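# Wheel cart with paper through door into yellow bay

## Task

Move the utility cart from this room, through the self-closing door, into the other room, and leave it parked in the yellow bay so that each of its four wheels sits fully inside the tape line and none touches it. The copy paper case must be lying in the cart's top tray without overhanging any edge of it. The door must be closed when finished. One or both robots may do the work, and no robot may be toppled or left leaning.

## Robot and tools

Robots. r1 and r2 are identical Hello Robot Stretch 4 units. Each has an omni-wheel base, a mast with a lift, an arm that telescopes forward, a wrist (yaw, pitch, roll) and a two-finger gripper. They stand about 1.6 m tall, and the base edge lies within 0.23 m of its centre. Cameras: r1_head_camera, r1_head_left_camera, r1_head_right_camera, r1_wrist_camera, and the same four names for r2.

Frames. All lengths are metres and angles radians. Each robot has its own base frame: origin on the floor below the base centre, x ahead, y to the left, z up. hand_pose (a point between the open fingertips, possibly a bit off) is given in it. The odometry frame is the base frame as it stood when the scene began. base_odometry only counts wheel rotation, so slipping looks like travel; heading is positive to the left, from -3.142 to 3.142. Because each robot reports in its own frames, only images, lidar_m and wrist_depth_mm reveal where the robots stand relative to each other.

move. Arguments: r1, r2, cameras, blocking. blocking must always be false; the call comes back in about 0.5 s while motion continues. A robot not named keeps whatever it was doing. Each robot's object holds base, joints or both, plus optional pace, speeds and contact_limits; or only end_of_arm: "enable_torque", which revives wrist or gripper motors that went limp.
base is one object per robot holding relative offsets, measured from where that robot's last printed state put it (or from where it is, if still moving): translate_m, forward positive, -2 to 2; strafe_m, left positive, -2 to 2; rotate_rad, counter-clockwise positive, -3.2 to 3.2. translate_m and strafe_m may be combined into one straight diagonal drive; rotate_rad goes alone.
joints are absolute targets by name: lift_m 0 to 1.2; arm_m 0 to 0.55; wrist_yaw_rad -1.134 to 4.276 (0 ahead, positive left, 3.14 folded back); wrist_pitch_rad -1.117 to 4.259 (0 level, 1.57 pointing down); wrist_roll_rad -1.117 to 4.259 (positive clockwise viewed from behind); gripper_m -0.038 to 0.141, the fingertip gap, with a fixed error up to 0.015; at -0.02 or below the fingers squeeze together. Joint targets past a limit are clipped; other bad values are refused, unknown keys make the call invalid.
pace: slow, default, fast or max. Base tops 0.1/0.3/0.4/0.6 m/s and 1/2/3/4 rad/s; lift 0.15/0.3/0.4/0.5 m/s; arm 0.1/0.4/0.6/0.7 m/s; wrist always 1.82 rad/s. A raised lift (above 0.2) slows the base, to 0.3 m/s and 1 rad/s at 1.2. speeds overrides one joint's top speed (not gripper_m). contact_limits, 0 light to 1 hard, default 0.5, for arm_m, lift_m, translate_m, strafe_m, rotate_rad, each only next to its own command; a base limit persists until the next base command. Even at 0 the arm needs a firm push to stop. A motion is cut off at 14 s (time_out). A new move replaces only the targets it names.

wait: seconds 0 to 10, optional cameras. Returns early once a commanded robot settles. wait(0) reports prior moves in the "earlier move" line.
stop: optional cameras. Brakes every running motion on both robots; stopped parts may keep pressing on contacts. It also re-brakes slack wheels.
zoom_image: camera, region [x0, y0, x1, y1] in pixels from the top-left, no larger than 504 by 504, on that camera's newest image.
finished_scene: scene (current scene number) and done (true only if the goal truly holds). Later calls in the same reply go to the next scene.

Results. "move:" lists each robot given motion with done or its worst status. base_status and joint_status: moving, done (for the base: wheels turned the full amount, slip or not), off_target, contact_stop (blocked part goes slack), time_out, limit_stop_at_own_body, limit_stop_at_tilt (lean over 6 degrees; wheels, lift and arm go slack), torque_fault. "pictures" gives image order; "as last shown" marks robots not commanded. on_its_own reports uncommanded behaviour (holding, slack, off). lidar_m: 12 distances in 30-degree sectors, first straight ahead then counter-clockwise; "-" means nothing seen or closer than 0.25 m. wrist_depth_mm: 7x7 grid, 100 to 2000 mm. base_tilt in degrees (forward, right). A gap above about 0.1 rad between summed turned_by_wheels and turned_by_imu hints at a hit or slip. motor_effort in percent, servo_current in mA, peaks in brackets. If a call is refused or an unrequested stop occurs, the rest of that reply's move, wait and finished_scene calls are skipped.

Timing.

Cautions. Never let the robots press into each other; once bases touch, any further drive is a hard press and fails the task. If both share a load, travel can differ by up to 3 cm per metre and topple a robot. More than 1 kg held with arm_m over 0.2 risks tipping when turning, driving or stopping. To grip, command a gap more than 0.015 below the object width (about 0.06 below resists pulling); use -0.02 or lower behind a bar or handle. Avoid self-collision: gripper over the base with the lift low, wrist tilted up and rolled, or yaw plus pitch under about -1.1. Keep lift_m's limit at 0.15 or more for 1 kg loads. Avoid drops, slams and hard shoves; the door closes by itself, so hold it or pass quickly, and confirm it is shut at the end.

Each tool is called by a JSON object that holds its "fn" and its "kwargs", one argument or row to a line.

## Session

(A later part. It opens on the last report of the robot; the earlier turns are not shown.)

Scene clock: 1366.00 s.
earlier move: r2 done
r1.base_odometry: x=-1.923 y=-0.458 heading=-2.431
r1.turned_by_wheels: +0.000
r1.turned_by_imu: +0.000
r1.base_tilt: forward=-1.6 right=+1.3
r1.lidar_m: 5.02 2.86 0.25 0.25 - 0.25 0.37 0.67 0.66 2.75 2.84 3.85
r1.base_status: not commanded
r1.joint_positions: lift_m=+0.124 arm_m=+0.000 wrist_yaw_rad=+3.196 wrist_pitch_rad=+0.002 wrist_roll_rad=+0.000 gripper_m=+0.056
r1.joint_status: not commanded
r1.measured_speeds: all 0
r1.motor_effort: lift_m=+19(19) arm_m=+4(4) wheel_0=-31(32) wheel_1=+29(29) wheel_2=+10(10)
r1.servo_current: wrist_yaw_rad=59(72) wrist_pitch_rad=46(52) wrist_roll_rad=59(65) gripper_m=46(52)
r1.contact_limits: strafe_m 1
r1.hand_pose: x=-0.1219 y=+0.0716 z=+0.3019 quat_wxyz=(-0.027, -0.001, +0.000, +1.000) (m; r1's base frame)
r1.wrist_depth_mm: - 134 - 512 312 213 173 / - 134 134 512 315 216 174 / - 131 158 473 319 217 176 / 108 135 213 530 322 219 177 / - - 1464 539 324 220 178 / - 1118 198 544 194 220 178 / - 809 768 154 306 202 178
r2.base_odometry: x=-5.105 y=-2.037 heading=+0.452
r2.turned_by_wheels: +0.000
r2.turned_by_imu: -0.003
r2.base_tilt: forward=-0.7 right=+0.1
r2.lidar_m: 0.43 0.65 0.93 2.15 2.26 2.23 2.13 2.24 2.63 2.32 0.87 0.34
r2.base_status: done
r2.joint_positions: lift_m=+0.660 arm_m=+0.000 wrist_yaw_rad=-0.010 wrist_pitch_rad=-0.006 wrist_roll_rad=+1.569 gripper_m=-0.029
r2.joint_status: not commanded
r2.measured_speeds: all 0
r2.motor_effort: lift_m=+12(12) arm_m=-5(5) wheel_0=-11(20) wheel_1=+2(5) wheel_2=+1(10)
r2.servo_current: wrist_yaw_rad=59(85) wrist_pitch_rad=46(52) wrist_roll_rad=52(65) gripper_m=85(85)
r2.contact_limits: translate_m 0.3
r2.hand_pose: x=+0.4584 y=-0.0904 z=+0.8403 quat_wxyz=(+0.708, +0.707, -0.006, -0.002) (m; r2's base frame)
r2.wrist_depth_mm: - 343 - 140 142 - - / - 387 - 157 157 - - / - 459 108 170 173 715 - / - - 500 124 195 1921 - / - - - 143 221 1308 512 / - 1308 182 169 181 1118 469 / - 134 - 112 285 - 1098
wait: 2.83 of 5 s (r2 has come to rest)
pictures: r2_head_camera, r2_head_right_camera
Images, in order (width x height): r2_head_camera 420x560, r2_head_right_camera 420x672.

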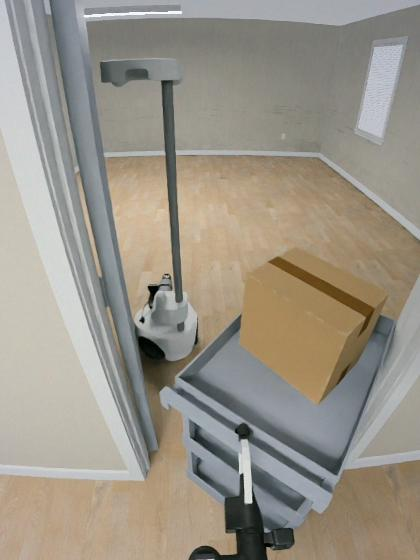

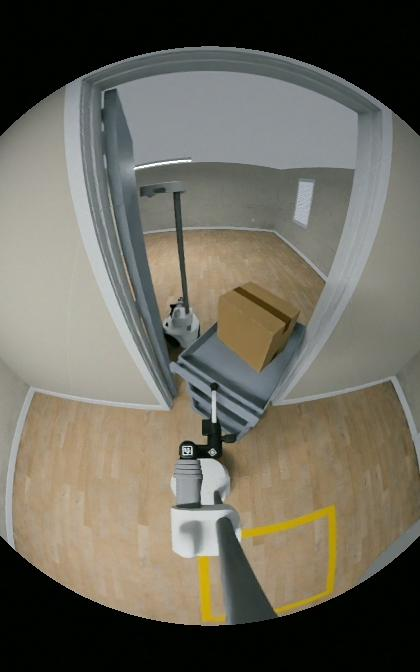

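{"fn": "move", "kwargs": {
  "blocking": false,
  "cameras": [],
  "r2": {"base":{"translate_m":-0.15,"strafe_m":-0.1},"pace":"slow","contact_limits":{"translate_m":0.3}}
}}

{"fn": "wait", "kwargs": {
  "seconds": 5,
  "cameras": ["r2_head_camera","r2_head_right_camera"]
}}

Scene clock: 1370.10 s.
move: r2 moving
r1: as last shown
r1.base_tilt: forward=-1.6 right=+1.2
r1.lidar_m: 5.01 2.81 0.25 0.25 - 0.25 0.35 0.68 0.68 2.79 2.87 3.86
r1.motor_effort: lift_m=+19(19) arm_m=+4(4) wheel_0=-30(31) wheel_1=+29(29) wheel_2=+10(10)
r1.servo_current: wrist_yaw_rad=52(59) wrist_pitch_rad=39(52) wrist_roll_rad=39(59) gripper_m=39(46)
r1.contact_limits: strafe_m 1
r1.wrist_depth_mm: - 134 253 512 314 213 174 / - 134 135 517 317 216 174 / - 131 158 473 320 217 176 / 108 135 214 530 322 219 177 / - - 1537 535 324 220 178 / - 1118 198 544 194 220 178 / - 809 759 154 307 202 178
r2.base_odometry: x=-5.112 y=-2.048 heading=+0.453
r2.turned_by_wheels: +0.000
r2.turned_by_imu: +0.001
r2.base_tilt: forward=-0.7 right=+0.1
r2.lidar_m: 0.43 0.69 0.93 2.15 2.27 2.23 2.14 2.26 2.60 2.41 0.87 0.30
r2.base_status: translate_m moving; strafe_m moving
r2.joint_positions: lift_m=+0.660 arm_m=+0.000 wrist_yaw_rad=-0.008 wrist_pitch_rad=-0.006 wrist_roll_rad=+1.569 gripper_m=-0.029
r2.joint_status: not commanded
r2.measured_speeds: translate_m=-0.044 strafe_m=-0.029 rotate_rad=+0.001 lift_m=+0.000 arm_m=+0.000 wrist_yaw_rad=+0.056 wrist_pitch_rad=+0.000 wrist_roll_rad=+0.000
r2.motor_effort: lift_m=+12(12) arm_m=-4(5) wheel_0=+5(10) wheel_1=-10(10) wheel_2=+11(11)
r2.servo_current: wrist_yaw_rad=46(85) wrist_pitch_rad=46(52) wrist_roll_rad=59(59) gripper_m=78(85)
r2.contact_limits: translate_m 0.3
r2.hand_pose: x=+0.4587 y=-0.0896 z=+0.8403 quat_wxyz=(+0.708, +0.707, -0.005, -0.001) (m; r2's base frame)
r2.wrist_depth_mm: - 343 - - 139 139 - / - 384 - - 154 - - / - 462 108 164 171 699 - / - - 496 121 191 1921 - / - - - 140 220 1205 512 / - 1281 181 168 181 1138 466 / - 133 - 112 286 - 366
pictures: none
No camera images: "cameras" was empty.

Scene clock: 1372.60 s.
earlier move: r2 done
r1.base_odometry: x=-1.923 y=-0.458 heading=-2.431
r1.turned_by_wheels: +0.000
r1.turned_by_imu: +0.000
r1.base_tilt: forward=-1.6 right=+1.3
r1.lidar_m: 5.02 2.84 0.25 0.26 - 0.25 0.35 0.70 0.94 2.76 2.86 3.89
r1.base_status: not commanded
r1.joint_positions: lift_m=+0.124 arm_m=+0.000 wrist_yaw_rad=+3.196 wrist_pitch_rad=+0.002 wrist_roll_rad=+0.000 gripper_m=+0.056
r1.joint_status: not commanded
r1.measured_speeds: all 0
r1.motor_effort: lift_m=+19(19) arm_m=+4(4) wheel_0=-30(31) wheel_1=+29(29) wheel_2=+10(10)
r1.servo_current: wrist_yaw_rad=52(72) wrist_pitch_rad=39(52) wrist_roll_rad=46(72) gripper_m=46(52)
r1.contact_limits: strafe_m 1
r1.hand_pose: x=-0.1219 y=+0.0716 z=+0.3019 quat_wxyz=(-0.027, -0.001, +0.000, +1.000) (m; r1's base frame)
r1.wrist_depth_mm: - 135 - 517 312 213 174 / - 134 134 517 317 216 175 / - 131 158 473 320 217 176 / 108 135 215 530 322 218 177 / - - 1618 535 324 220 178 / - 1118 198 539 193 220 178 / - 809 768 154 306 202 178
r2.base_odometry: x=-5.196 y=-2.192 heading=+0.453
r2.turned_by_wheels: +0.001
r2.turned_by_imu: +0.002
r2.base_tilt: forward=-0.7 right=+0.0
r2.lidar_m: 0.42 0.83 1.12 2.26 2.34 2.09 2.00 2.11 2.52 2.41 1.07 0.36
r2.base_status: done
r2.joint_positions: lift_m=+0.660 arm_m=+0.000 wrist_yaw_rad=+0.008 wrist_pitch_rad=-0.006 wrist_roll_rad=+1.569 gripper_m=-0.029
r2.joint_status: not commanded
r2.measured_speeds: all 0
r2.motor_effort: lift_m=+12(12) arm_m=-4(5) wheel_0=+8(14) wheel_1=-2(11) wheel_2=+9(15)
r2.servo_current: wrist_yaw_rad=52(85) wrist_pitch_rad=52(52) wrist_roll_rad=59(65) gripper_m=78(91)
r2.contact_limits: translate_m 0.3
r2.hand_pose: x=+0.4600 y=-0.0852 z=+0.8403 quat_wxyz=(+0.708, +0.707, +0.001, +0.005) (m; r2's base frame)
r2.wrist_depth_mm: - 397 109 164 161 - - / - 377 366 169 173 - - / - 436 404 185 186 - - / - - 469 197 204 759 - / - - 544 152 221 1336 564 / - - 182 174 232 1281 492 / - 134 - 112 - - -
wait: 2.50 of 5 s (r2 has come to rest)
pictures: r2_head_camera, r2_head_right_camera
Images, in order (width x height): r2_head_camera 420x560, r2_head_right_camera 420x672.

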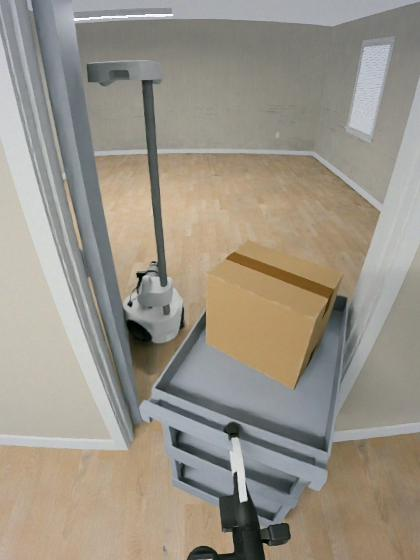

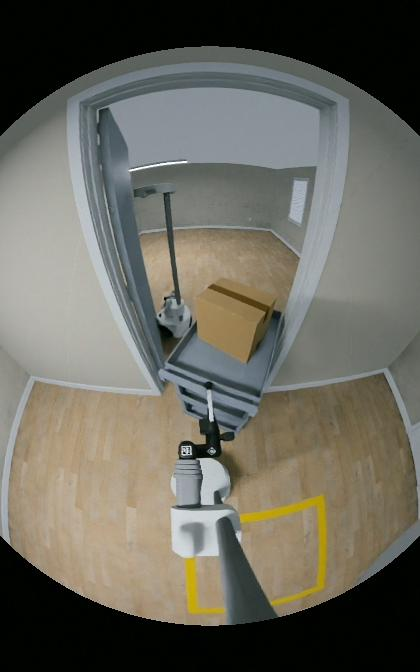

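{"fn": "move", "kwargs": {
  "blocking": false,
  "cameras": [],
  "r2": {"base":{"translate_m":-0.22,"strafe_m":-0.08},"pace":"slow","contact_limits":{"translate_m":0.3}}
}}

{"fn": "wait", "kwargs": {
  "seconds": 5,
  "cameras": ["r2_head_camera","r2_head_right_camera"]
}}

Scene clock: 1376.63 s.
move: r2 moving
r1: as last shown
r1.lidar_m: 5.02 2.83 0.25 0.25 - 0.25 0.38 0.70 0.95 2.77 2.88 3.87
r1.motor_effort: lift_m=+19(19) arm_m=+4(4) wheel_0=-31(31) wheel_1=+29(29) wheel_2=+10(10)
r1.servo_current: wrist_yaw_rad=52(65) wrist_pitch_rad=39(52) wrist_roll_rad=52(78) gripper_m=39(46)
r1.contact_limits: strafe_m 1
r1.wrist_depth_mm: - 135 - 512 314 213 173 / - 134 135 517 317 216 175 / - 131 158 473 320 218 176 / 108 135 214 525 322 219 177 / - - 1661 539 324 220 178 / - 1118 198 539 195 220 178 / - 820 759 154 306 202 178
r2.base_odometry: x=-5.205 y=-2.202 heading=+0.454
r2.turned_by_wheels: +0.000
r2.turned_by_imu: +0.001
r2.base_tilt: forward=-0.6 right=+0.1
r2.lidar_m: 0.42 0.50 1.11 2.26 2.36 2.08 1.99 2.07 2.50 2.42 1.10 0.36
r2.base_status: translate_m moving; strafe_m moving
r2.joint_positions: lift_m=+0.660 arm_m=+0.000 wrist_yaw_rad=+0.008 wrist_pitch_rad=-0.006 wrist_roll_rad=+1.569 gripper_m=-0.029
r2.joint_status: not commanded
r2.measured_speeds: translate_m=-0.049 strafe_m=-0.018 rotate_rad=-0.001 lift_m=+0.000 arm_m=+0.000 wrist_yaw_rad=+0.000 wrist_pitch_rad=+0.000 wrist_roll_rad=+0.000
r2.motor_effort: lift_m=+12(12) arm_m=-5(5) wheel_0=-2(7) wheel_1=-8(8) wheel_2=+13(14)
r2.servo_current: wrist_yaw_rad=46(65) wrist_pitch_rad=46(52) wrist_roll_rad=46(52) gripper_m=85(85)
r2.contact_limits: translate_m 0.3
r2.hand_pose: x=+0.4600 y=-0.0852 z=+0.8403 quat_wxyz=(+0.708, +0.707, +0.001, +0.005) (m; r2's base frame)
r2.wrist_depth_mm: - 424 114 165 164 - - / - 384 362 171 176 - - / - 439 415 186 187 - - / - - 469 142 204 788 - / - - 535 152 222 1336 - / - - 183 173 180 1281 496 / - 133 - 112 148 - -
pictures: none
No camera images: "cameras" was empty.

Scene clock: 1379.70 s.
earlier move: r2 done
r1.base_odometry: x=-1.923 y=-0.458 heading=-2.431
r1.turned_by_wheels: +0.000
r1.turned_by_imu: +0.000
r1.base_tilt: forward=-1.6 right=+1.3
r1.lidar_m: 5.01 2.87 0.25 0.25 - 0.25 0.40 0.84 1.13 2.78 2.86 3.84
r1.base_status: not commanded
r1.joint_positions: lift_m=+0.124 arm_m=+0.000 wrist_yaw_rad=+3.196 wrist_pitch_rad=+0.002 wrist_roll_rad=+0.000 gripper_m=+0.056
r1.joint_status: not commanded
r1.measured_speeds: all 0
r1.motor_effort: lift_m=+19(19) arm_m=+4(4) wheel_0=-30(31) wheel_1=+29(29) wheel_2=+10(10)
r1.servo_current: wrist_yaw_rad=46(78) wrist_pitch_rad=52(52) wrist_roll_rad=39(78) gripper_m=39(46)
r1.contact_limits: strafe_m 1
r1.hand_pose: x=-0.1219 y=+0.0716 z=+0.3019 quat_wxyz=(-0.027, -0.001, +0.000, +1.000) (m; r1's base frame)
r1.wrist_depth_mm: - 135 - 512 312 214 173 / - 134 134 521 317 216 175 / - 131 158 477 320 218 176 / 108 135 215 530 322 219 177 / - - 1863 535 322 220 178 / 1118 1118 198 539 194 221 178 / - 820 768 154 307 202 178
r2.base_odometry: x=-5.358 y=-2.360 heading=+0.453
r2.turned_by_wheels: -0.001
r2.turned_by_imu: -0.001
r2.base_tilt: forward=-0.6 right=+0.0
r2.lidar_m: 0.37 0.43 1.42 2.32 2.45 1.86 1.77 1.88 2.44 2.33 1.37 0.41
r2.base_status: done
r2.joint_positions: lift_m=+0.660 arm_m=+0.000 wrist_yaw_rad=-0.001 wrist_pitch_rad=-0.006 wrist_roll_rad=+1.569 gripper_m=-0.029
r2.joint_status: not commanded
r2.measured_speeds: all 0
r2.motor_effort: lift_m=+12(12) arm_m=-5(5) wheel_0=-9(14) wheel_1=-7(10) wheel_2=+5(14)
r2.servo_current: wrist_yaw_rad=46(65) wrist_pitch_rad=46(52) wrist_roll_rad=46(59) gripper_m=85(91)
r2.contact_limits: translate_m 0.3
r2.hand_pose: x=+0.4592 y=-0.0878 z=+0.8403 quat_wxyz=(+0.708, +0.707, -0.002, +0.002) (m; r2's base frame)
r2.wrist_depth_mm: - - 158 212 213 - - / - - - 215 217 - - / - 433 430 164 221 - - / - 466 449 225 224 - - / - - 469 202 229 - - / - - 182 174 230 - - / - 134 - 112 237 - 517
wait: 3.07 of 5 s (r2 has come to rest)
pictures: r2_head_camera, r2_head_right_camera
Images, in order (width x height): r2_head_camera 420x560, r2_head_right_camera 420x672.

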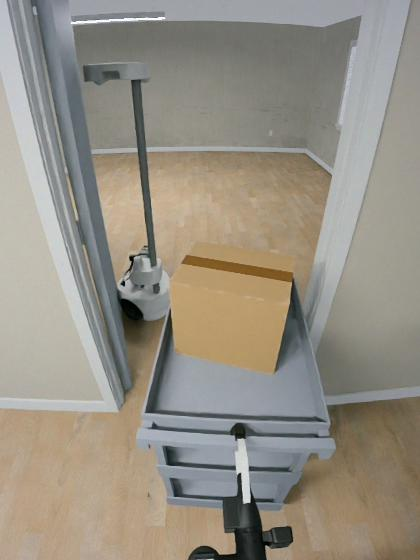

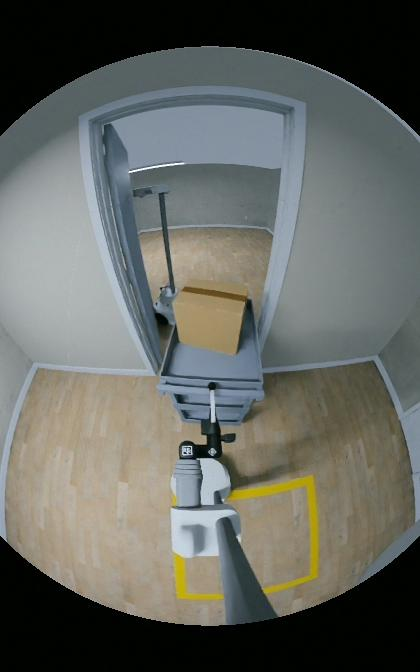

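{"fn": "move", "kwargs": {
  "blocking": false,
  "cameras": [],
  "r2": {"base":{"translate_m":-0.4,"strafe_m":-0.05},"pace":"slow","contact_limits":{"translate_m":0.3}}
}}

{"fn": "wait", "kwargs": {
  "seconds": 7,
  "cameras": ["r2_head_camera","r2_head_right_camera"]
}}

Scene clock: 1392.20 s.
move: r2 moving
r1: as last shown
r1.lidar_m: 5.03 2.86 0.25 0.25 - 0.25 0.38 0.85 1.14 2.75 2.90 3.84
r1.motor_effort: lift_m=+19(19) arm_m=+4(4) wheel_0=-31(31) wheel_1=+29(29) wheel_2=+10(10)
r1.servo_current: wrist_yaw_rad=59(65) wrist_pitch_rad=46(46) wrist_roll_rad=52(59) gripper_m=39(46)
r1.contact_limits: strafe_m 1
r1.wrist_depth_mm: - 135 - 508 312 213 174 / - 134 135 517 315 216 174 / - 131 158 477 319 217 176 / 108 135 214 530 320 219 177 / - - 1863 535 324 220 178 / 1118 1138 198 539 195 221 178 / - 820 759 154 306 202 178
r2.base_odometry: x=-5.369 y=-2.367 heading=+0.452
r2.turned_by_wheels: -0.001
r2.turned_by_imu: +0.000
r2.base_tilt: forward=-0.7 right=+0.1
r2.lidar_m: 0.38 0.43 1.44 2.33 2.43 1.87 1.76 1.86 2.41 2.32 1.41 0.42
r2.base_status: translate_m moving; strafe_m moving
r2.joint_positions: lift_m=+0.660 arm_m=+0.000 wrist_yaw_rad=-0.001 wrist_pitch_rad=-0.006 wrist_roll_rad=+1.569 gripper_m=-0.029
r2.joint_status: not commanded
r2.measured_speeds: translate_m=-0.049 strafe_m=-0.006 rotate_rad=-0.001 lift_m=+0.000 arm_m=+0.000 wrist_yaw_rad=+0.000 wrist_pitch_rad=+0.000 wrist_roll_rad=+0.000
r2.motor_effort: lift_m=+12(12) arm_m=-4(5) wheel_0=-13(14) wheel_1=-7(11) wheel_2=+11(12)
r2.servo_current: wrist_yaw_rad=52(52) wrist_pitch_rad=46(52) wrist_roll_rad=52(59) gripper_m=85(91)
r2.contact_limits: translate_m 0.3
r2.hand_pose: x=+0.4592 y=-0.0878 z=+0.8403 quat_wxyz=(+0.708, +0.707, -0.002, +0.002) (m; r2's base frame)
r2.wrist_depth_mm: - - 160 215 215 - - / - - - 217 218 - - / - 452 430 165 221 - - / - 459 452 226 225 - - / - - 469 201 229 - - / - - 182 176 231 732 - / - 133 - 112 236 - 512
pictures: none
No camera images: "cameras" was empty.

Scene clock: 1397.00 s.
earlier move: r2 done
r1.base_odometry: x=-1.923 y=-0.458 heading=-2.431
r1.turned_by_wheels: +0.000
r1.turned_by_imu: +0.000
r1.base_tilt: forward=-1.6 right=+1.3
r1.lidar_m: 5.03 2.84 0.25 0.25 - 0.25 0.41 1.26 1.16 2.79 2.85 3.88
r1.base_status: not commanded
r1.joint_positions: lift_m=+0.124 arm_m=+0.000 wrist_yaw_rad=+3.196 wrist_pitch_rad=+0.002 wrist_roll_rad=+0.000 gripper_m=+0.056
r1.joint_status: not commanded
r1.measured_speeds: all 0
r1.motor_effort: lift_m=+19(19) arm_m=+4(4) wheel_0=-30(31) wheel_1=+29(29) wheel_2=+10(10)
r1.servo_current: wrist_yaw_rad=39(72) wrist_pitch_rad=39(52) wrist_roll_rad=39(85) gripper_m=52(52)
r1.contact_limits: strafe_m 1
r1.hand_pose: x=-0.1219 y=+0.0716 z=+0.3019 quat_wxyz=(-0.027, -0.001, +0.000, +1.000) (m; r1's base frame)
r1.wrist_depth_mm: - 134 - 512 312 214 174 / - 134 135 512 317 216 175 / - 131 158 473 320 217 176 / 108 135 223 530 322 219 177 / 137 1756 1756 539 322 220 178 / 1205 1255 198 544 195 220 178 / - 809 768 153 307 202 178
r2.base_odometry: x=-5.696 y=-2.579 heading=+0.453
r2.turned_by_wheels: +0.001
r2.turned_by_imu: +0.000
r2.base_tilt: forward=-0.7 right=+0.1
r2.lidar_m: 0.32 0.32 1.98 2.38 1.94 1.45 1.36 1.44 2.04 2.27 1.96 0.43
r2.base_status: done
r2.joint_positions: lift_m=+0.660 arm_m=+0.000 wrist_yaw_rad=-0.001 wrist_pitch_rad=-0.006 wrist_roll_rad=+1.569 gripper_m=-0.029
r2.joint_status: not commanded
r2.measured_speeds: all 0
r2.motor_effort: lift_m=+12(12) arm_m=-5(5) wheel_0=-5(15) wheel_1=-4(11) wheel_2=+9(12)
r2.servo_current: wrist_yaw_rad=46(65) wrist_pitch_rad=46(52) wrist_roll_rad=65(65) gripper_m=85(91)
r2.contact_limits: translate_m 0.3
r2.hand_pose: x=+0.4592 y=-0.0878 z=+0.8403 quat_wxyz=(+0.708, +0.707, -0.002, +0.002) (m; r2's base frame)
r2.wrist_depth_mm: - - - 230 294 294 294 / - - - 273 282 1576 - / - - - 258 265 1983 - / - - - 193 250 - - / - 459 452 212 238 - - / - 452 182 177 224 - - / - 141 439 112 216 - -
wait: 4.80 of 7 s (r2 has come to rest)
pictures: r2_head_camera, r2_head_right_camera
Images, in order (width x height): r2_head_camera 420x560, r2_head_right_camera 420x672.

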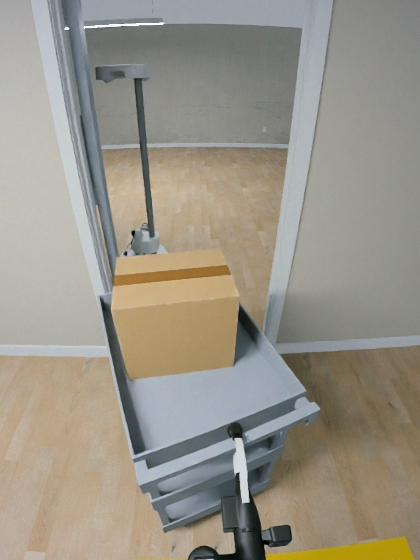

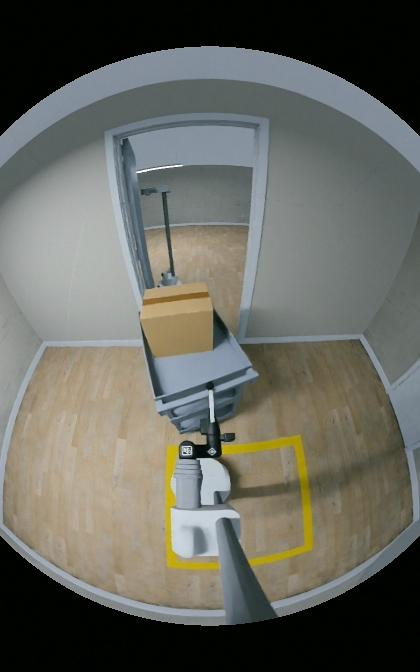

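{"fn": "move", "kwargs": {
  "blocking": false,
  "cameras": [],
  "r2": {"base":{"translate_m":-0.3},"pace":"slow","contact_limits":{"translate_m":0.3}}
}}

{"fn": "wait", "kwargs": {
  "seconds": 7,
  "cameras": ["r2_head_camera","r2_head_right_camera"]
}}

Scene clock: 1406.27 s.
move: r2 moving
r1: as last shown
r1.lidar_m: 5.03 2.83 0.25 0.26 - 0.25 0.37 1.26 1.14 2.74 2.84 3.86
r1.motor_effort: lift_m=+19(19) arm_m=+4(4) wheel_0=-31(31) wheel_1=+29(29) wheel_2=+10(10)
r1.servo_current: wrist_yaw_rad=59(65) wrist_pitch_rad=39(46) wrist_roll_rad=52(59) gripper_m=39(46)
r1.contact_limits: strafe_m 1
r1.wrist_depth_mm: - 134 - 512 312 213 174 / - 134 134 517 317 216 175 / - 131 158 473 320 217 176 / 108 135 224 535 322 219 177 / 137 1756 1756 488 324 220 178 / 1229 1255 198 544 195 220 178 / - 809 759 154 307 202 178
r2.base_odometry: x=-5.707 y=-2.585 heading=+0.452
r2.turned_by_wheels: +0.000
r2.turned_by_imu: +0.000
r2.base_tilt: forward=-0.7 right=+0.0
r2.lidar_m: 0.34 0.31 2.00 2.39 1.92 1.44 1.38 1.41 2.00 2.26 1.96 0.45
r2.base_status: translate_m moving
r2.joint_positions: lift_m=+0.660 arm_m=+0.000 wrist_yaw_rad=+0.000 wrist_pitch_rad=-0.006 wrist_roll_rad=+1.569 gripper_m=-0.029
r2.joint_status: not commanded
r2.measured_speeds: translate_m=-0.048 strafe_m=+0.000 rotate_rad=+0.002 lift_m=+0.000 arm_m=+0.000 wrist_yaw_rad=+0.000 wrist_pitch_rad=+0.000 wrist_roll_rad=+0.000
r2.motor_effort: lift_m=+12(12) arm_m=-5(5) wheel_0=-8(9) wheel_1=-8(9) wheel_2=+14(14)
r2.servo_current: wrist_yaw_rad=39(46) wrist_pitch_rad=46(52) wrist_roll_rad=46(52) gripper_m=85(85)
r2.contact_limits: translate_m 0.3
r2.hand_pose: x=+0.4594 y=-0.0873 z=+0.8403 quat_wxyz=(+0.708, +0.707, -0.002, +0.002) (m; r2's base frame)
r2.wrist_depth_mm: - - - 229 294 294 291 / - - - 272 278 1618 1138 / - - - 259 267 1921 - / - - - 193 250 - - / - 459 455 212 239 - - / - 452 182 176 224 - - / - 140 442 112 216 - -
pictures: none
No camera images: "cameras" was empty.

Scene clock: 1410.03 s.
earlier move: r2 done
r1.base_odometry: x=-1.923 y=-0.458 heading=-2.431
r1.turned_by_wheels: +0.000
r1.turned_by_imu: +0.000
r1.base_tilt: forward=-1.6 right=+1.3
r1.lidar_m: 5.00 2.86 0.25 0.25 - 0.25 0.40 1.54 1.17 2.76 2.87 3.88
r1.base_status: not commanded
r1.joint_positions: lift_m=+0.124 arm_m=+0.000 wrist_yaw_rad=+3.196 wrist_pitch_rad=+0.002 wrist_roll_rad=+0.000 gripper_m=+0.056
r1.joint_status: not commanded
r1.measured_speeds: all 0
r1.motor_effort: lift_m=+19(19) arm_m=+4(4) wheel_0=-30(31) wheel_1=+29(29) wheel_2=+10(10)
r1.servo_current: wrist_yaw_rad=52(65) wrist_pitch_rad=39(52) wrist_roll_rad=39(72) gripper_m=39(52)
r1.contact_limits: strafe_m 1
r1.hand_pose: x=-0.1219 y=+0.0716 z=+0.3019 quat_wxyz=(-0.027, -0.001, +0.000, +1.000) (m; r1's base frame)
r1.wrist_depth_mm: - 134 1921 512 312 214 174 / - 134 134 512 317 216 175 / - 131 158 477 319 217 176 / 108 135 214 530 320 218 177 / 137 - 1756 488 325 220 178 / 1229 1229 198 544 194 220 178 / - 809 759 154 306 202 178
r2.base_odometry: x=-5.965 y=-2.710 heading=+0.452
r2.turned_by_wheels: +0.000
r2.turned_by_imu: +0.000
r2.base_tilt: forward=-0.7 right=+0.1
r2.lidar_m: 0.30 0.28 2.41 2.40 1.57 1.14 1.08 1.14 1.56 2.27 2.36 0.45
r2.base_status: done
r2.joint_positions: lift_m=+0.660 arm_m=+0.000 wrist_yaw_rad=+0.000 wrist_pitch_rad=-0.006 wrist_roll_rad=+1.569 gripper_m=-0.029
r2.joint_status: not commanded
r2.measured_speeds: all 0
r2.motor_effort: lift_m=+12(12) arm_m=-4(5) wheel_0=-6(12) wheel_1=-6(9) wheel_2=+7(14)
r2.servo_current: wrist_yaw_rad=46(65) wrist_pitch_rad=46(59) wrist_roll_rad=39(65) gripper_m=78(85)
r2.contact_limits: translate_m 0.3
r2.hand_pose: x=+0.4594 y=-0.0873 z=+0.8403 quat_wxyz=(+0.708, +0.707, -0.002, +0.002) (m; r2's base frame)
r2.wrist_depth_mm: - - - 277 - - 1255 / - - - 249 327 330 329 / - - - 228 298 1921 1366 / - - - 205 268 - - / - - - 206 243 - - / 1618 445 182 174 229 - - / - 140 421 112 208 - -
wait: 3.77 of 7 s (r2 has come to rest)
pictures: r2_head_camera, r2_head_right_camera
Images, in order (width x height): r2_head_camera 420x560, r2_head_right_camera 420x672.

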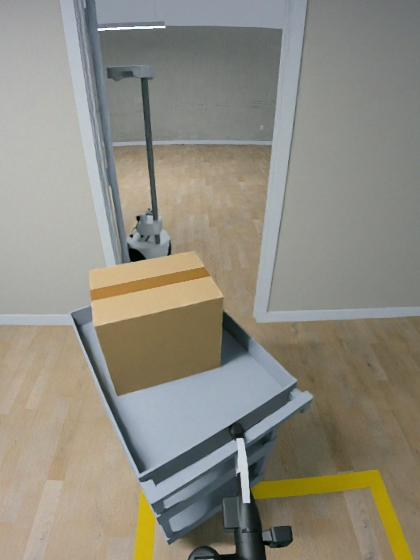

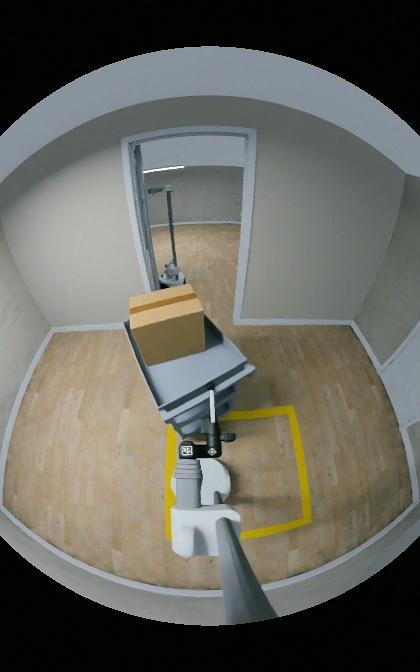

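{"fn": "move", "kwargs": {
  "blocking": false,
  "cameras": [],
  "r2": {"base":{"translate_m":-0.4,"strafe_m":-0.17},"pace":"slow","contact_limits":{"translate_m":0.3}}
}}

{"fn": "wait", "kwargs": {
  "seconds": 7,
  "cameras": ["r2_head_camera","r2_head_right_camera"]
}}

Scene clock: 1432.30 s.
move: r2 moving
r1: as last shown
r1.lidar_m: 5.03 2.85 0.25 0.25 - 0.25 0.37 1.56 1.15 2.78 2.87 3.87
r1.motor_effort: lift_m=+19(19) arm_m=+4(4) wheel_0=-31(31) wheel_1=+29(29) wheel_2=+10(10)
r1.servo_current: wrist_yaw_rad=46(59) wrist_pitch_rad=46(52) wrist_roll_rad=46(59) gripper_m=39(39)
r1.contact_limits: strafe_m 1
r1.wrist_depth_mm: - 134 1921 512 314 214 174 / - 134 134 517 317 216 175 / - 131 158 473 320 217 176 / 108 135 215 530 322 218 177 / 137 - 1983 484 324 220 178 / 1229 1205 198 539 194 220 178 / - 809 750 154 306 201 178
r2.base_odometry: x=-5.974 y=-2.721 heading=+0.452
r2.turned_by_wheels: +0.000
r2.turned_by_imu: +0.000
r2.base_tilt: forward=-0.7 right=+0.1
r2.lidar_m: 0.30 0.27 2.43 2.39 1.54 1.14 1.07 1.13 1.57 2.26 2.38 0.44
r2.base_status: translate_m moving; strafe_m moving
r2.joint_positions: lift_m=+0.660 arm_m=+0.000 wrist_yaw_rad=+0.000 wrist_pitch_rad=-0.006 wrist_roll_rad=+1.569 gripper_m=-0.029
r2.joint_status: not commanded
r2.measured_speeds: translate_m=-0.048 strafe_m=-0.020 rotate_rad=+0.002 lift_m=+0.000 arm_m=+0.000 wrist_yaw_rad=+0.000 wrist_pitch_rad=+0.000 wrist_roll_rad=+0.000
r2.motor_effort: lift_m=+12(12) arm_m=-4(5) wheel_0=-6(10) wheel_1=-8(10) wheel_2=+13(13)
r2.servo_current: wrist_yaw_rad=46(52) wrist_pitch_rad=46(52) wrist_roll_rad=52(59) gripper_m=78(85)
r2.contact_limits: translate_m 0.3
r2.hand_pose: x=+0.4594 y=-0.0873 z=+0.8403 quat_wxyz=(+0.708, +0.707, -0.002, +0.002) (m; r2's base frame)
r2.wrist_depth_mm: - - - 274 - - 1229 / - - - 246 322 327 329 / - - - 224 293 1863 1336 / - - - 205 267 - - / 1618 - - 205 243 - - / 1661 442 181 174 229 - - / - 140 424 112 210 - -
pictures: none
No camera images: "cameras" was empty.

Scene clock: 1437.33 s.
earlier move: r2 done
r1.base_odometry: x=-1.923 y=-0.458 heading=-2.431
r1.turned_by_wheels: +0.000
r1.turned_by_imu: +0.000
r1.base_tilt: forward=-1.6 right=+1.3
r1.lidar_m: 5.01 2.87 0.25 0.25 - 0.25 0.40 2.26 1.17 2.78 2.88 3.88
r1.base_status: not commanded
r1.joint_positions: lift_m=+0.124 arm_m=+0.000 wrist_yaw_rad=+3.196 wrist_pitch_rad=+0.002 wrist_roll_rad=+0.000 gripper_m=+0.056
r1.joint_status: not commanded
r1.measured_speeds: all 0
r1.motor_effort: lift_m=+19(19) arm_m=+4(4) wheel_0=-31(31) wheel_1=+29(29) wheel_2=+10(10)
r1.servo_current: wrist_yaw_rad=46(72) wrist_pitch_rad=46(52) wrist_roll_rad=52(65) gripper_m=33(52)
r1.contact_limits: strafe_m 1
r1.hand_pose: x=-0.1219 y=+0.0716 z=+0.3019 quat_wxyz=(-0.027, -0.001, +0.000, +1.000) (m; r1's base frame)
r1.wrist_depth_mm: - 135 - 512 312 213 174 / - 134 134 517 315 216 174 / - 132 158 477 320 218 176 / 108 135 215 530 322 219 177 / 137 - - 535 324 220 178 / 1229 1255 198 539 194 221 178 / - 820 759 154 307 202 178
r2.base_odometry: x=-6.250 y=-3.038 heading=+0.453
r2.turned_by_wheels: +0.001
r2.turned_by_imu: +0.006
r2.base_tilt: forward=-0.7 right=+0.0
r2.lidar_m: 0.25 0.25 2.66 2.56 0.98 0.71 0.68 0.74 0.98 2.11 2.18 0.51
r2.base_status: done
r2.joint_positions: lift_m=+0.660 arm_m=+0.000 wrist_yaw_rad=+0.015 wrist_pitch_rad=-0.006 wrist_roll_rad=+1.569 gripper_m=-0.029
r2.joint_status: not commanded
r2.measured_speeds: all 0
r2.motor_effort: lift_m=+12(12) arm_m=-4(5) wheel_0=+6(10) wheel_1=-1(10) wheel_2=+11(17)
r2.servo_current: wrist_yaw_rad=91(104) wrist_pitch_rad=46(59) wrist_roll_rad=39(65) gripper_m=85(91)
r2.contact_limits: translate_m 0.3
r2.hand_pose: x=+0.4606 y=-0.0832 z=+0.8403 quat_wxyz=(+0.708, +0.707, +0.003, +0.007) (m; r2's base frame)
r2.wrist_depth_mm: - - - - - 1756 1281 / - - - - - 1756 1281 / 1921 - - 291 377 384 1229 / 1863 - - 243 343 1808 1366 / 1983 - - 195 276 1921 - / - - 181 171 181 - - / - 150 415 112 195 - -
wait: 5.03 of 7 s (r2 has come to rest)
pictures: r2_head_camera, r2_head_right_camera
Images, in order (width x height): r2_head_camera 420x560, r2_head_right_camera 420x672.

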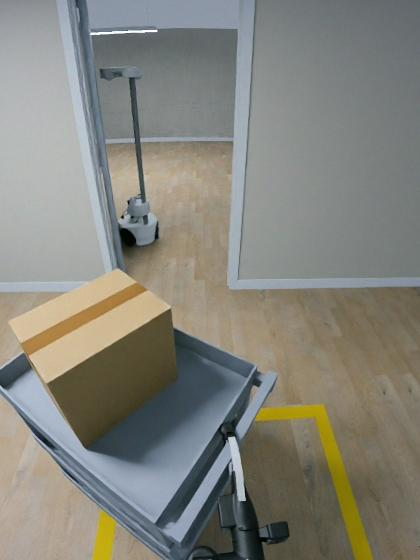

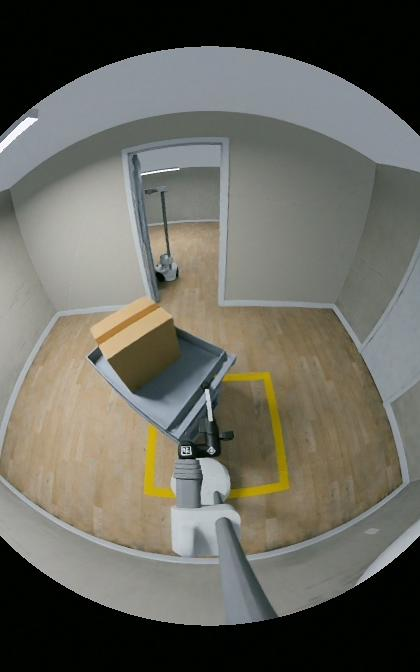

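{"fn": "move", "kwargs": {
  "blocking": false,
  "cameras": [],
  "r2": {"base":{"translate_m":-0.14,"strafe_m":-0.12},"pace":"slow","contact_limits":{"translate_m":0.3}}
}}

{"fn": "wait", "kwargs": {
  "seconds": 7,
  "cameras": ["r2_head_camera","r2_head_right_camera","r2_head_left_camera"]
}}

Scene clock: 1463.93 s.
move: r2 moving
r1: as last shown
r1.lidar_m: 5.01 2.84 0.25 0.25 - 0.25 0.38 2.27 1.12 2.77 2.81 3.85
r1.servo_current: wrist_yaw_rad=46(65) wrist_pitch_rad=39(46) wrist_roll_rad=46(59) gripper_m=46(46)
r1.contact_limits: strafe_m 1
r1.wrist_depth_mm: - 134 - 508 312 213 174 / - 134 135 517 317 216 175 / - 131 158 473 319 218 176 / 108 135 215 530 322 219 177 / 137 - - 539 324 220 178 / 1255 1229 198 539 195 220 178 / - 809 768 154 306 202 178
r2.base_odometry: x=-6.256 y=-3.050 heading=+0.456
r2.turned_by_wheels: +0.002
r2.turned_by_imu: +0.003
r2.base_tilt: forward=-0.7 right=+0.0
r2.lidar_m: 0.25 0.26 2.68 2.57 0.98 0.71 0.68 0.73 1.03 2.10 2.19 0.50
r2.base_status: translate_m moving; strafe_m moving
r2.joint_positions: lift_m=+0.660 arm_m=+0.000 wrist_yaw_rad=+0.016 wrist_pitch_rad=-0.006 wrist_roll_rad=+1.569 gripper_m=-0.029
r2.joint_status: not commanded
r2.measured_speeds: translate_m=-0.040 strafe_m=-0.034 rotate_rad=+0.000 lift_m=+0.000 arm_m=+0.000 wrist_yaw_rad=+0.000 wrist_pitch_rad=+0.000 wrist_roll_rad=+0.000
r2.motor_effort: lift_m=+12(12) arm_m=-4(5) wheel_0=+14(19) wheel_1=-5(7) wheel_2=+19(19)
r2.servo_current: wrist_yaw_rad=91(91) wrist_pitch_rad=39(46) wrist_roll_rad=46(59) gripper_m=78(91)
r2.contact_limits: translate_m 0.3
r2.hand_pose: x=+0.4607 y=-0.0827 z=+0.8403 quat_wxyz=(+0.708, +0.707, +0.004, +0.008) (m; r2's base frame)
r2.wrist_depth_mm: - - - - - 1708 1255 / 1921 - - - - 1756 1308 / 1921 - - 286 370 377 1229 / 1983 - - 242 343 1863 1336 / - - - 195 273 1921 - / - - 181 172 181 1983 - / - 158 413 112 195 - -
pictures: none
No camera images: "cameras" was empty.

Scene clock: 1466.50 s.
earlier move: r2 done
r1.base_odometry: x=-1.923 y=-0.458 heading=-2.431
r1.turned_by_wheels: +0.000
r1.turned_by_imu: +0.000
r1.base_tilt: forward=-1.6 right=+1.3
r1.lidar_m: 5.00 2.86 0.25 0.25 - 0.25 0.41 2.43 1.12 2.76 2.89 3.87
r1.base_status: not commanded
r1.joint_positions: lift_m=+0.124 arm_m=+0.000 wrist_yaw_rad=+3.196 wrist_pitch_rad=+0.002 wrist_roll_rad=+0.000 gripper_m=+0.056
r1.joint_status: not commanded
r1.measured_speeds: all 0
r1.motor_effort: lift_m=+19(19) arm_m=+4(4) wheel_0=-31(31) wheel_1=+29(29) wheel_2=+10(10)
r1.servo_current: wrist_yaw_rad=59(72) wrist_pitch_rad=39(52) wrist_roll_rad=52(65) gripper_m=39(46)
r1.contact_limits: strafe_m 1
r1.hand_pose: x=-0.1219 y=+0.0716 z=+0.3019 quat_wxyz=(-0.027, -0.001, +0.000, +1.000) (m; r1's base frame)
r1.wrist_depth_mm: - 135 - 512 312 213 173 / - 134 134 517 315 215 175 / - 131 158 477 320 217 176 / 108 135 215 530 322 219 177 / 137 - - 535 324 220 178 / 1229 1229 198 544 194 220 178 / - 809 759 154 307 202 178
r2.base_odometry: x=-6.323 y=-3.207 heading=+0.455
r2.turned_by_wheels: +0.000
r2.turned_by_imu: +0.002
r2.base_tilt: forward=-0.7 right=+0.0
r2.lidar_m: 0.25 0.25 0.53 2.11 0.77 0.57 0.54 0.59 0.83 1.99 2.05 0.55
r2.base_status: done
r2.joint_positions: lift_m=+0.660 arm_m=+0.000 wrist_yaw_rad=+0.019 wrist_pitch_rad=-0.006 wrist_roll_rad=+1.569 gripper_m=-0.029
r2.joint_status: not commanded
r2.measured_speeds: all 0
r2.on_its_own: wrist_yaw_rad is at rest, and its servo_current (111 mA) is outside its rest range (0 to 104 mA)
r2.motor_effort: lift_m=+12(12) arm_m=-4(5) wheel_0=+15(20) wheel_1=+1(7) wheel_2=+11(19)
r2.servo_current: wrist_yaw_rad=111(124) wrist_pitch_rad=46(52) wrist_roll_rad=52(59) gripper_m=85(91)
r2.contact_limits: translate_m 0.3
r2.hand_pose: x=+0.4610 y=-0.0819 z=+0.8403 quat_wxyz=(+0.708, +0.707, +0.005, +0.009) (m; r2's base frame)
r2.wrist_depth_mm: - - - - - 1756 1255 / - - - - - 1863 1281 / - - - 349 - 1808 1281 / - - - 266 377 384 1229 / - - - 207 293 1921 1366 / - - 182 169 182 1863 - / - 413 413 112 193 - -
wait: 2.57 of 7 s (r2 has come to rest)
pictures: r2_head_camera, r2_head_left_camera, r2_head_right_camera
Images, in order (width x height): r2_head_camera 420x560, r2_head_left_camera 420x672, r2_head_right_camera 420x672.

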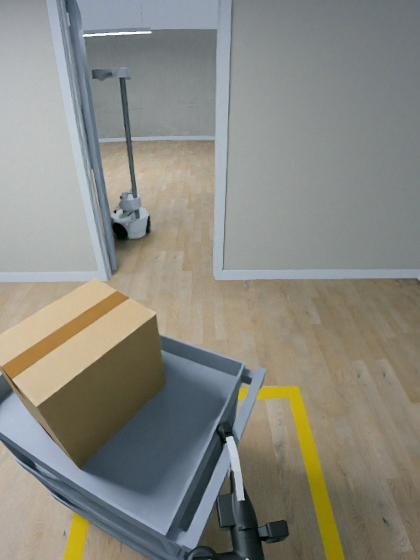

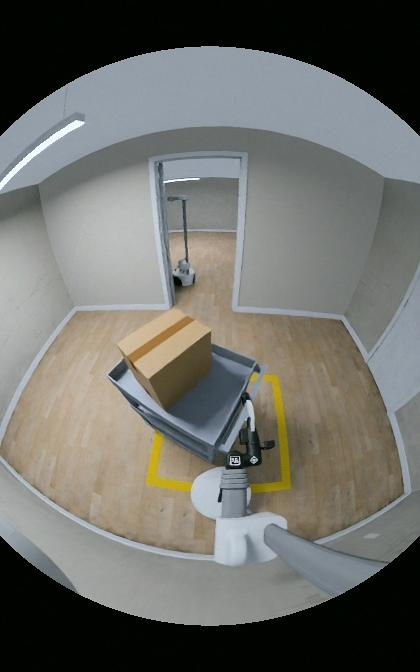

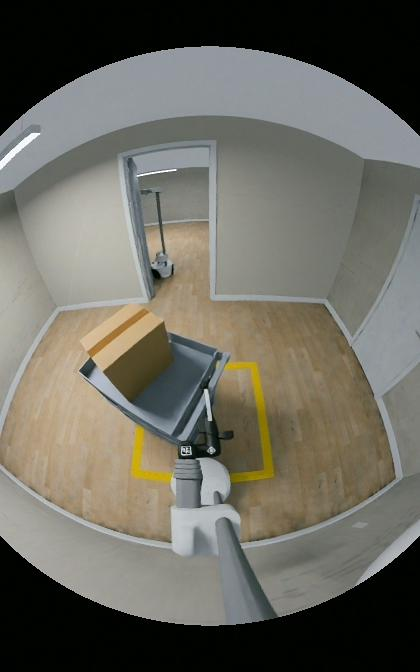

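{"fn": "move", "kwargs": {
  "blocking": false,
  "cameras": [],
  "r2": {"joints":{"gripper_m":0.13}}
}}

{"fn": "wait", "kwargs": {
  "seconds": 3,
  "cameras": []
}}

{"fn": "move", "kwargs": {
  "blocking": false,
  "cameras": [],
  "r2": {"base":{"translate_m":-0.2,"strafe_m":-0.08},"pace":"slow","contact_limits":{"translate_m":0.3}}
}}

{"fn": "wait", "kwargs": {
  "seconds": 5,
  "cameras": ["r2_head_camera","r2_head_left_camera","r2_head_right_camera"]
}}

Scene clock: 1487.83 s.
move: r2 moving
r1: as last shown
r1.lidar_m: 5.01 2.83 0.25 0.25 - 0.25 0.41 2.45 1.15 2.76 2.88 3.84
r1.motor_effort: lift_m=+19(19) arm_m=+4(4) wheel_0=-30(31) wheel_1=+29(29) wheel_2=+10(10)
r1.servo_current: wrist_yaw_rad=52(59) wrist_pitch_rad=39(46) wrist_roll_rad=59(59) gripper_m=39(46)
r1.contact_limits: strafe_m 1
r1.wrist_depth_mm: - 134 - 508 314 213 174 / - 135 135 517 315 216 175 / - 131 158 477 320 217 176 / 108 135 214 535 322 219 177 / 137 - - 535 324 220 178 / 1229 1205 198 544 195 221 178 / - 809 759 154 306 202 178
r2.base_odometry: x=-6.323 y=-3.207 heading=+0.455
r2.turned_by_wheels: +0.000
r2.turned_by_imu: +0.000
r2.base_tilt: forward=-0.7 right=+0.0
r2.lidar_m: 0.25 0.25 0.53 2.10 0.80 0.57 0.54 0.60 0.85 2.00 2.06 0.57
r2.base_status: not commanded
r2.joint_positions: lift_m=+0.660 arm_m=+0.000 wrist_yaw_rad=+0.019 wrist_pitch_rad=-0.006 wrist_roll_rad=+1.569 gripper_m=-0.003
r2.joint_status: gripper_m moving
r2.measured_speeds: translate_m=+0.000 strafe_m=+0.000 rotate_rad=-0.001 lift_m=+0.000 arm_m=+0.000 wrist_yaw_rad=+0.000 wrist_pitch_rad=+0.000 wrist_roll_rad=+0.000
r2.motor_effort: lift_m=+12(12) arm_m=-5(5) wheel_0=+15(15) wheel_1=+1(1) wheel_2=+10(11)
r2.servo_current: wrist_yaw_rad=117(117) wrist_pitch_rad=46(52) wrist_roll_rad=59(59) gripper_m=91(104)
r2.contact_limits: translate_m 0.3
r2.hand_pose: x=+0.4610 y=-0.0819 z=+0.8404 quat_wxyz=(+0.708, +0.707, +0.005, +0.009) (m; r2's base frame)
r2.wrist_depth_mm: - - - - - 1756 1255 / - - - - - 1708 1308 / - - - 349 - 1708 1308 / - - - 271 387 384 379 / - - - 203 297 1921 1366 / - - 185 172 235 1983 - / - - - 112 193 - -
pictures: none
No camera images: "cameras" was empty.

Scene clock: 1489.67 s.
earlier move: r2 done
r1.base_odometry: x=-1.923 y=-0.458 heading=-2.431
r1.turned_by_wheels: +0.000
r1.turned_by_imu: +0.000
r1.base_tilt: forward=-1.6 right=+1.3
r1.lidar_m: 5.00 2.83 0.25 0.25 - 0.25 0.39 2.45 1.16 2.74 2.85 3.85
r1.base_status: not commanded
r1.joint_positions: lift_m=+0.124 arm_m=+0.000 wrist_yaw_rad=+3.196 wrist_pitch_rad=+0.002 wrist_roll_rad=+0.000 gripper_m=+0.056
r1.joint_status: not commanded
r1.measured_speeds: all 0
r1.motor_effort: lift_m=+19(19) arm_m=+4(4) wheel_0=-30(31) wheel_1=+29(29) wheel_2=+10(10)
r1.servo_current: wrist_yaw_rad=52(65) wrist_pitch_rad=39(52) wrist_roll_rad=46(59) gripper_m=39(52)
r1.contact_limits: strafe_m 1
r1.hand_pose: x=-0.1219 y=+0.0716 z=+0.3019 quat_wxyz=(-0.027, -0.001, +0.000, +1.000) (m; r1's base frame)
r1.wrist_depth_mm: - 134 - 512 314 214 173 / - 134 135 512 315 216 175 / - 131 158 477 320 217 176 / 108 135 214 530 322 218 177 / 137 - - 535 324 220 178 / 1229 1229 198 544 194 221 178 / - 809 768 154 306 202 178
r2.base_odometry: x=-6.323 y=-3.208 heading=+0.454
r2.turned_by_wheels: -0.002
r2.turned_by_imu: -0.002
r2.base_tilt: forward=-0.7 right=+0.1
r2.lidar_m: 0.25 0.25 0.53 2.11 0.78 0.57 0.54 0.58 0.83 1.98 2.05 0.60
r2.base_status: not commanded
r2.joint_positions: lift_m=+0.660 arm_m=+0.000 wrist_yaw_rad=+0.000 wrist_pitch_rad=-0.002 wrist_roll_rad=+1.570 gripper_m=+0.130
r2.joint_status: all done
r2.measured_speeds: all 0
r2.motor_effort: lift_m=+14(14) arm_m=-4(5) wheel_0=+0(15) wheel_1=+1(1) wheel_2=+3(11)
r2.servo_current: wrist_yaw_rad=46(117) wrist_pitch_rad=39(52) wrist_roll_rad=46(59) gripper_m=52(117)
r2.contact_limits: translate_m 0.3
r2.hand_pose: x=+0.4594 y=-0.0873 z=+0.8392 quat_wxyz=(+0.708, +0.707, -0.001, +0.001) (m; r2's base frame)
r2.wrist_depth_mm: - - - - - 1618 1160 / 1983 - - - - 1576 1182 / 1983 - - - - 1661 1229 / - - - 370 - 1661 1182 / - - - 315 - 1618 - / - - 194 257 247 1499 - / - - - 112 - 1983 -
wait: 1.83 of 3 s (r2 has come to rest)
pictures: none
No camera images: "cameras" was empty.

Scene clock: 1490.17 s.
move: r2 moving
r1: as last shown
r1.lidar_m: 5.01 2.86 0.25 0.25 - 0.25 0.39 2.49 1.12 2.77 2.87 3.88
r1.motor_effort: lift_m=+19(19) arm_m=+4(4) wheel_0=-31(31) wheel_1=+29(29) wheel_2=+10(10)
r1.servo_current: wrist_yaw_rad=59(65) wrist_pitch_rad=39(46) wrist_roll_rad=52(59) gripper_m=39(46)
r1.contact_limits: strafe_m 1
r1.wrist_depth_mm: - 134 - 508 312 213 174 / - 135 135 517 317 216 175 / - 131 158 477 319 218 176 / 108 135 214 530 320 219 177 / 137 - - 539 324 220 178 / 1229 1205 198 544 195 220 178 / - 820 759 154 307 202 178
r2.base_odometry: x=-6.332 y=-3.217 heading=+0.453
r2.turned_by_wheels: +0.000
r2.turned_by_imu: +0.000
r2.base_tilt: forward=-0.7 right=+0.1
r2.lidar_m: 0.27 0.25 0.56 2.08 0.79 0.58 0.54 0.57 0.78 2.00 2.06 0.60
r2.base_status: translate_m moving; strafe_m moving
r2.joint_positions: lift_m=+0.660 arm_m=+0.000 wrist_yaw_rad=+0.000 wrist_pitch_rad=-0.002 wrist_roll_rad=+1.570 gripper_m=+0.130
r2.joint_status: not commanded
r2.measured_speeds: translate_m=-0.048 strafe_m=-0.019 rotate_rad=+0.000 lift_m=+0.000 arm_m=+0.000 wrist_yaw_rad=+0.000 wrist_pitch_rad=+0.000 wrist_roll_rad=+0.000
r2.motor_effort: lift_m=+14(14) arm_m=-4(5) wheel_0=-7(7) wheel_1=-7(8) wheel_2=+10(10)
r2.servo_current: wrist_yaw_rad=46(59) wrist_pitch_rad=39(46) wrist_roll_rad=39(52) gripper_m=52(52)
r2.contact_limits: translate_m 0.3
r2.hand_pose: x=+0.4594 y=-0.0873 z=+0.8392 quat_wxyz=(+0.708, +0.707, -0.001, +0.001) (m; r2's base frame)
r2.wrist_depth_mm: - - - - - 1708 1182 / - - - - - 1618 1182 / - - - - - 1618 1205 / - - - 355 - 1708 1229 / - - - 327 375 1661 - / - - 202 268 257 1464 - / - - - 112 - 1921 -
pictures: none
No camera images: "cameras" was empty.

Scene clock: 1493.03 s.
earlier move: r2 done
r1.base_odometry: x=-1.923 y=-0.458 heading=-2.431
r1.turned_by_wheels: +0.000
r1.turned_by_imu: +0.000
r1.base_tilt: forward=-1.6 right=+1.3
r1.lidar_m: 5.01 2.84 0.25 0.25 - 0.25 0.40 2.48 1.16 2.78 2.86 3.84
r1.base_status: not commanded
r1.joint_positions: lift_m=+0.124 arm_m=+0.000 wrist_yaw_rad=+3.196 wrist_pitch_rad=+0.002 wrist_roll_rad=+0.000 gripper_m=+0.056
r1.joint_status: not commanded
r1.measured_speeds: all 0
r1.motor_effort: lift_m=+19(19) arm_m=+4(4) wheel_0=-30(31) wheel_1=+29(29) wheel_2=+10(10)
r1.servo_current: wrist_yaw_rad=46(72) wrist_pitch_rad=46(52) wrist_roll_rad=59(72) gripper_m=46(46)
r1.contact_limits: strafe_m 1
r1.hand_pose: x=-0.1219 y=+0.0716 z=+0.3019 quat_wxyz=(-0.027, -0.001, +0.000, +1.000) (m; r1's base frame)
r1.wrist_depth_mm: - 134 - 512 312 214 174 / - 134 134 517 315 216 175 / - 131 158 477 320 218 176 / 108 135 215 530 322 219 177 / 137 - - 539 324 220 178 / 1229 1229 198 539 195 220 178 / - 820 759 154 307 202 178
r2.base_odometry: x=-6.468 y=-3.367 heading=+0.453
r2.turned_by_wheels: +0.000
r2.turned_by_imu: +0.000
r2.base_tilt: forward=-0.7 right=+0.0
r2.lidar_m: 0.41 0.40 2.90 1.40 0.52 0.36 0.35 0.38 0.55 1.60 2.01 2.48
r2.base_status: done
r2.joint_positions: lift_m=+0.660 arm_m=+0.000 wrist_yaw_rad=+0.000 wrist_pitch_rad=-0.002 wrist_roll_rad=+1.570 gripper_m=+0.130
r2.joint_status: not commanded
r2.measured_speeds: all 0
r2.motor_effort: lift_m=+14(14) arm_m=-5(5) wheel_0=-5(8) wheel_1=-4(9) wheel_2=+5(10)
r2.servo_current: wrist_yaw_rad=39(59) wrist_pitch_rad=39(46) wrist_roll_rad=52(52) gripper_m=52(59)
r2.contact_limits: translate_m 0.3
r2.hand_pose: x=+0.4594 y=-0.0873 z=+0.8392 quat_wxyz=(+0.708, +0.707, -0.001, +0.001) (m; r2's base frame)
r2.wrist_depth_mm: - - - - - 1756 1182 / - - - - - 1756 1182 / - - - - - 1756 1255 / - - - - - 1756 1281 / - - - 603 - 1661 1138 / - - 202 469 - - 477 / - - - 112 - - -
wait: 2.87 of 5 s (r2 has come to rest)
pictures: r2_head_camera, r2_head_left_camera, r2_head_right_camera
Images, in order (width x height): r2_head_camera 420x560, r2_head_left_camera 420x672, r2_head_right_camera 420x672.

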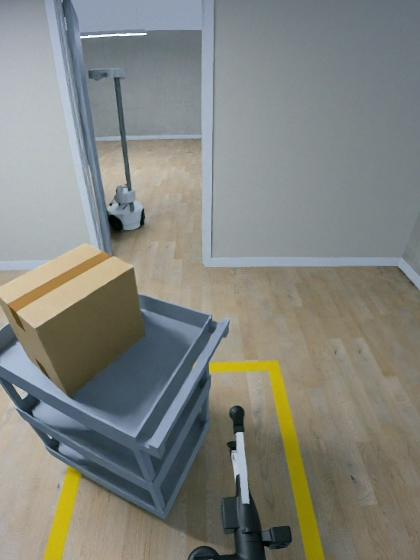

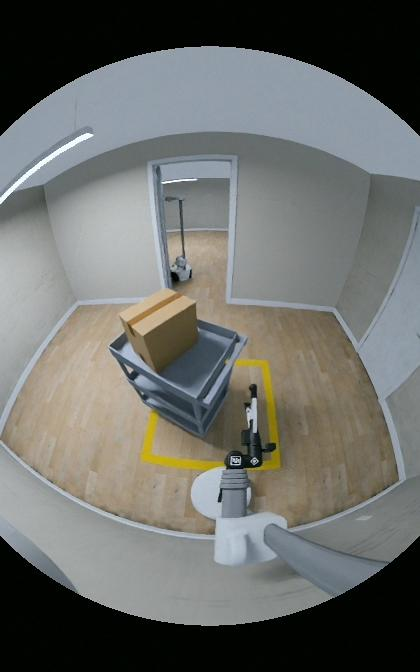

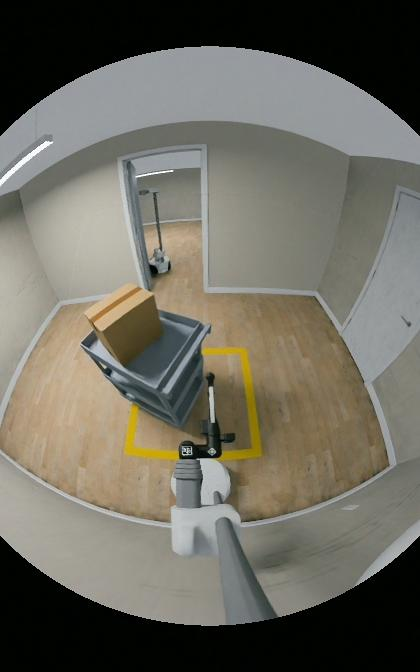

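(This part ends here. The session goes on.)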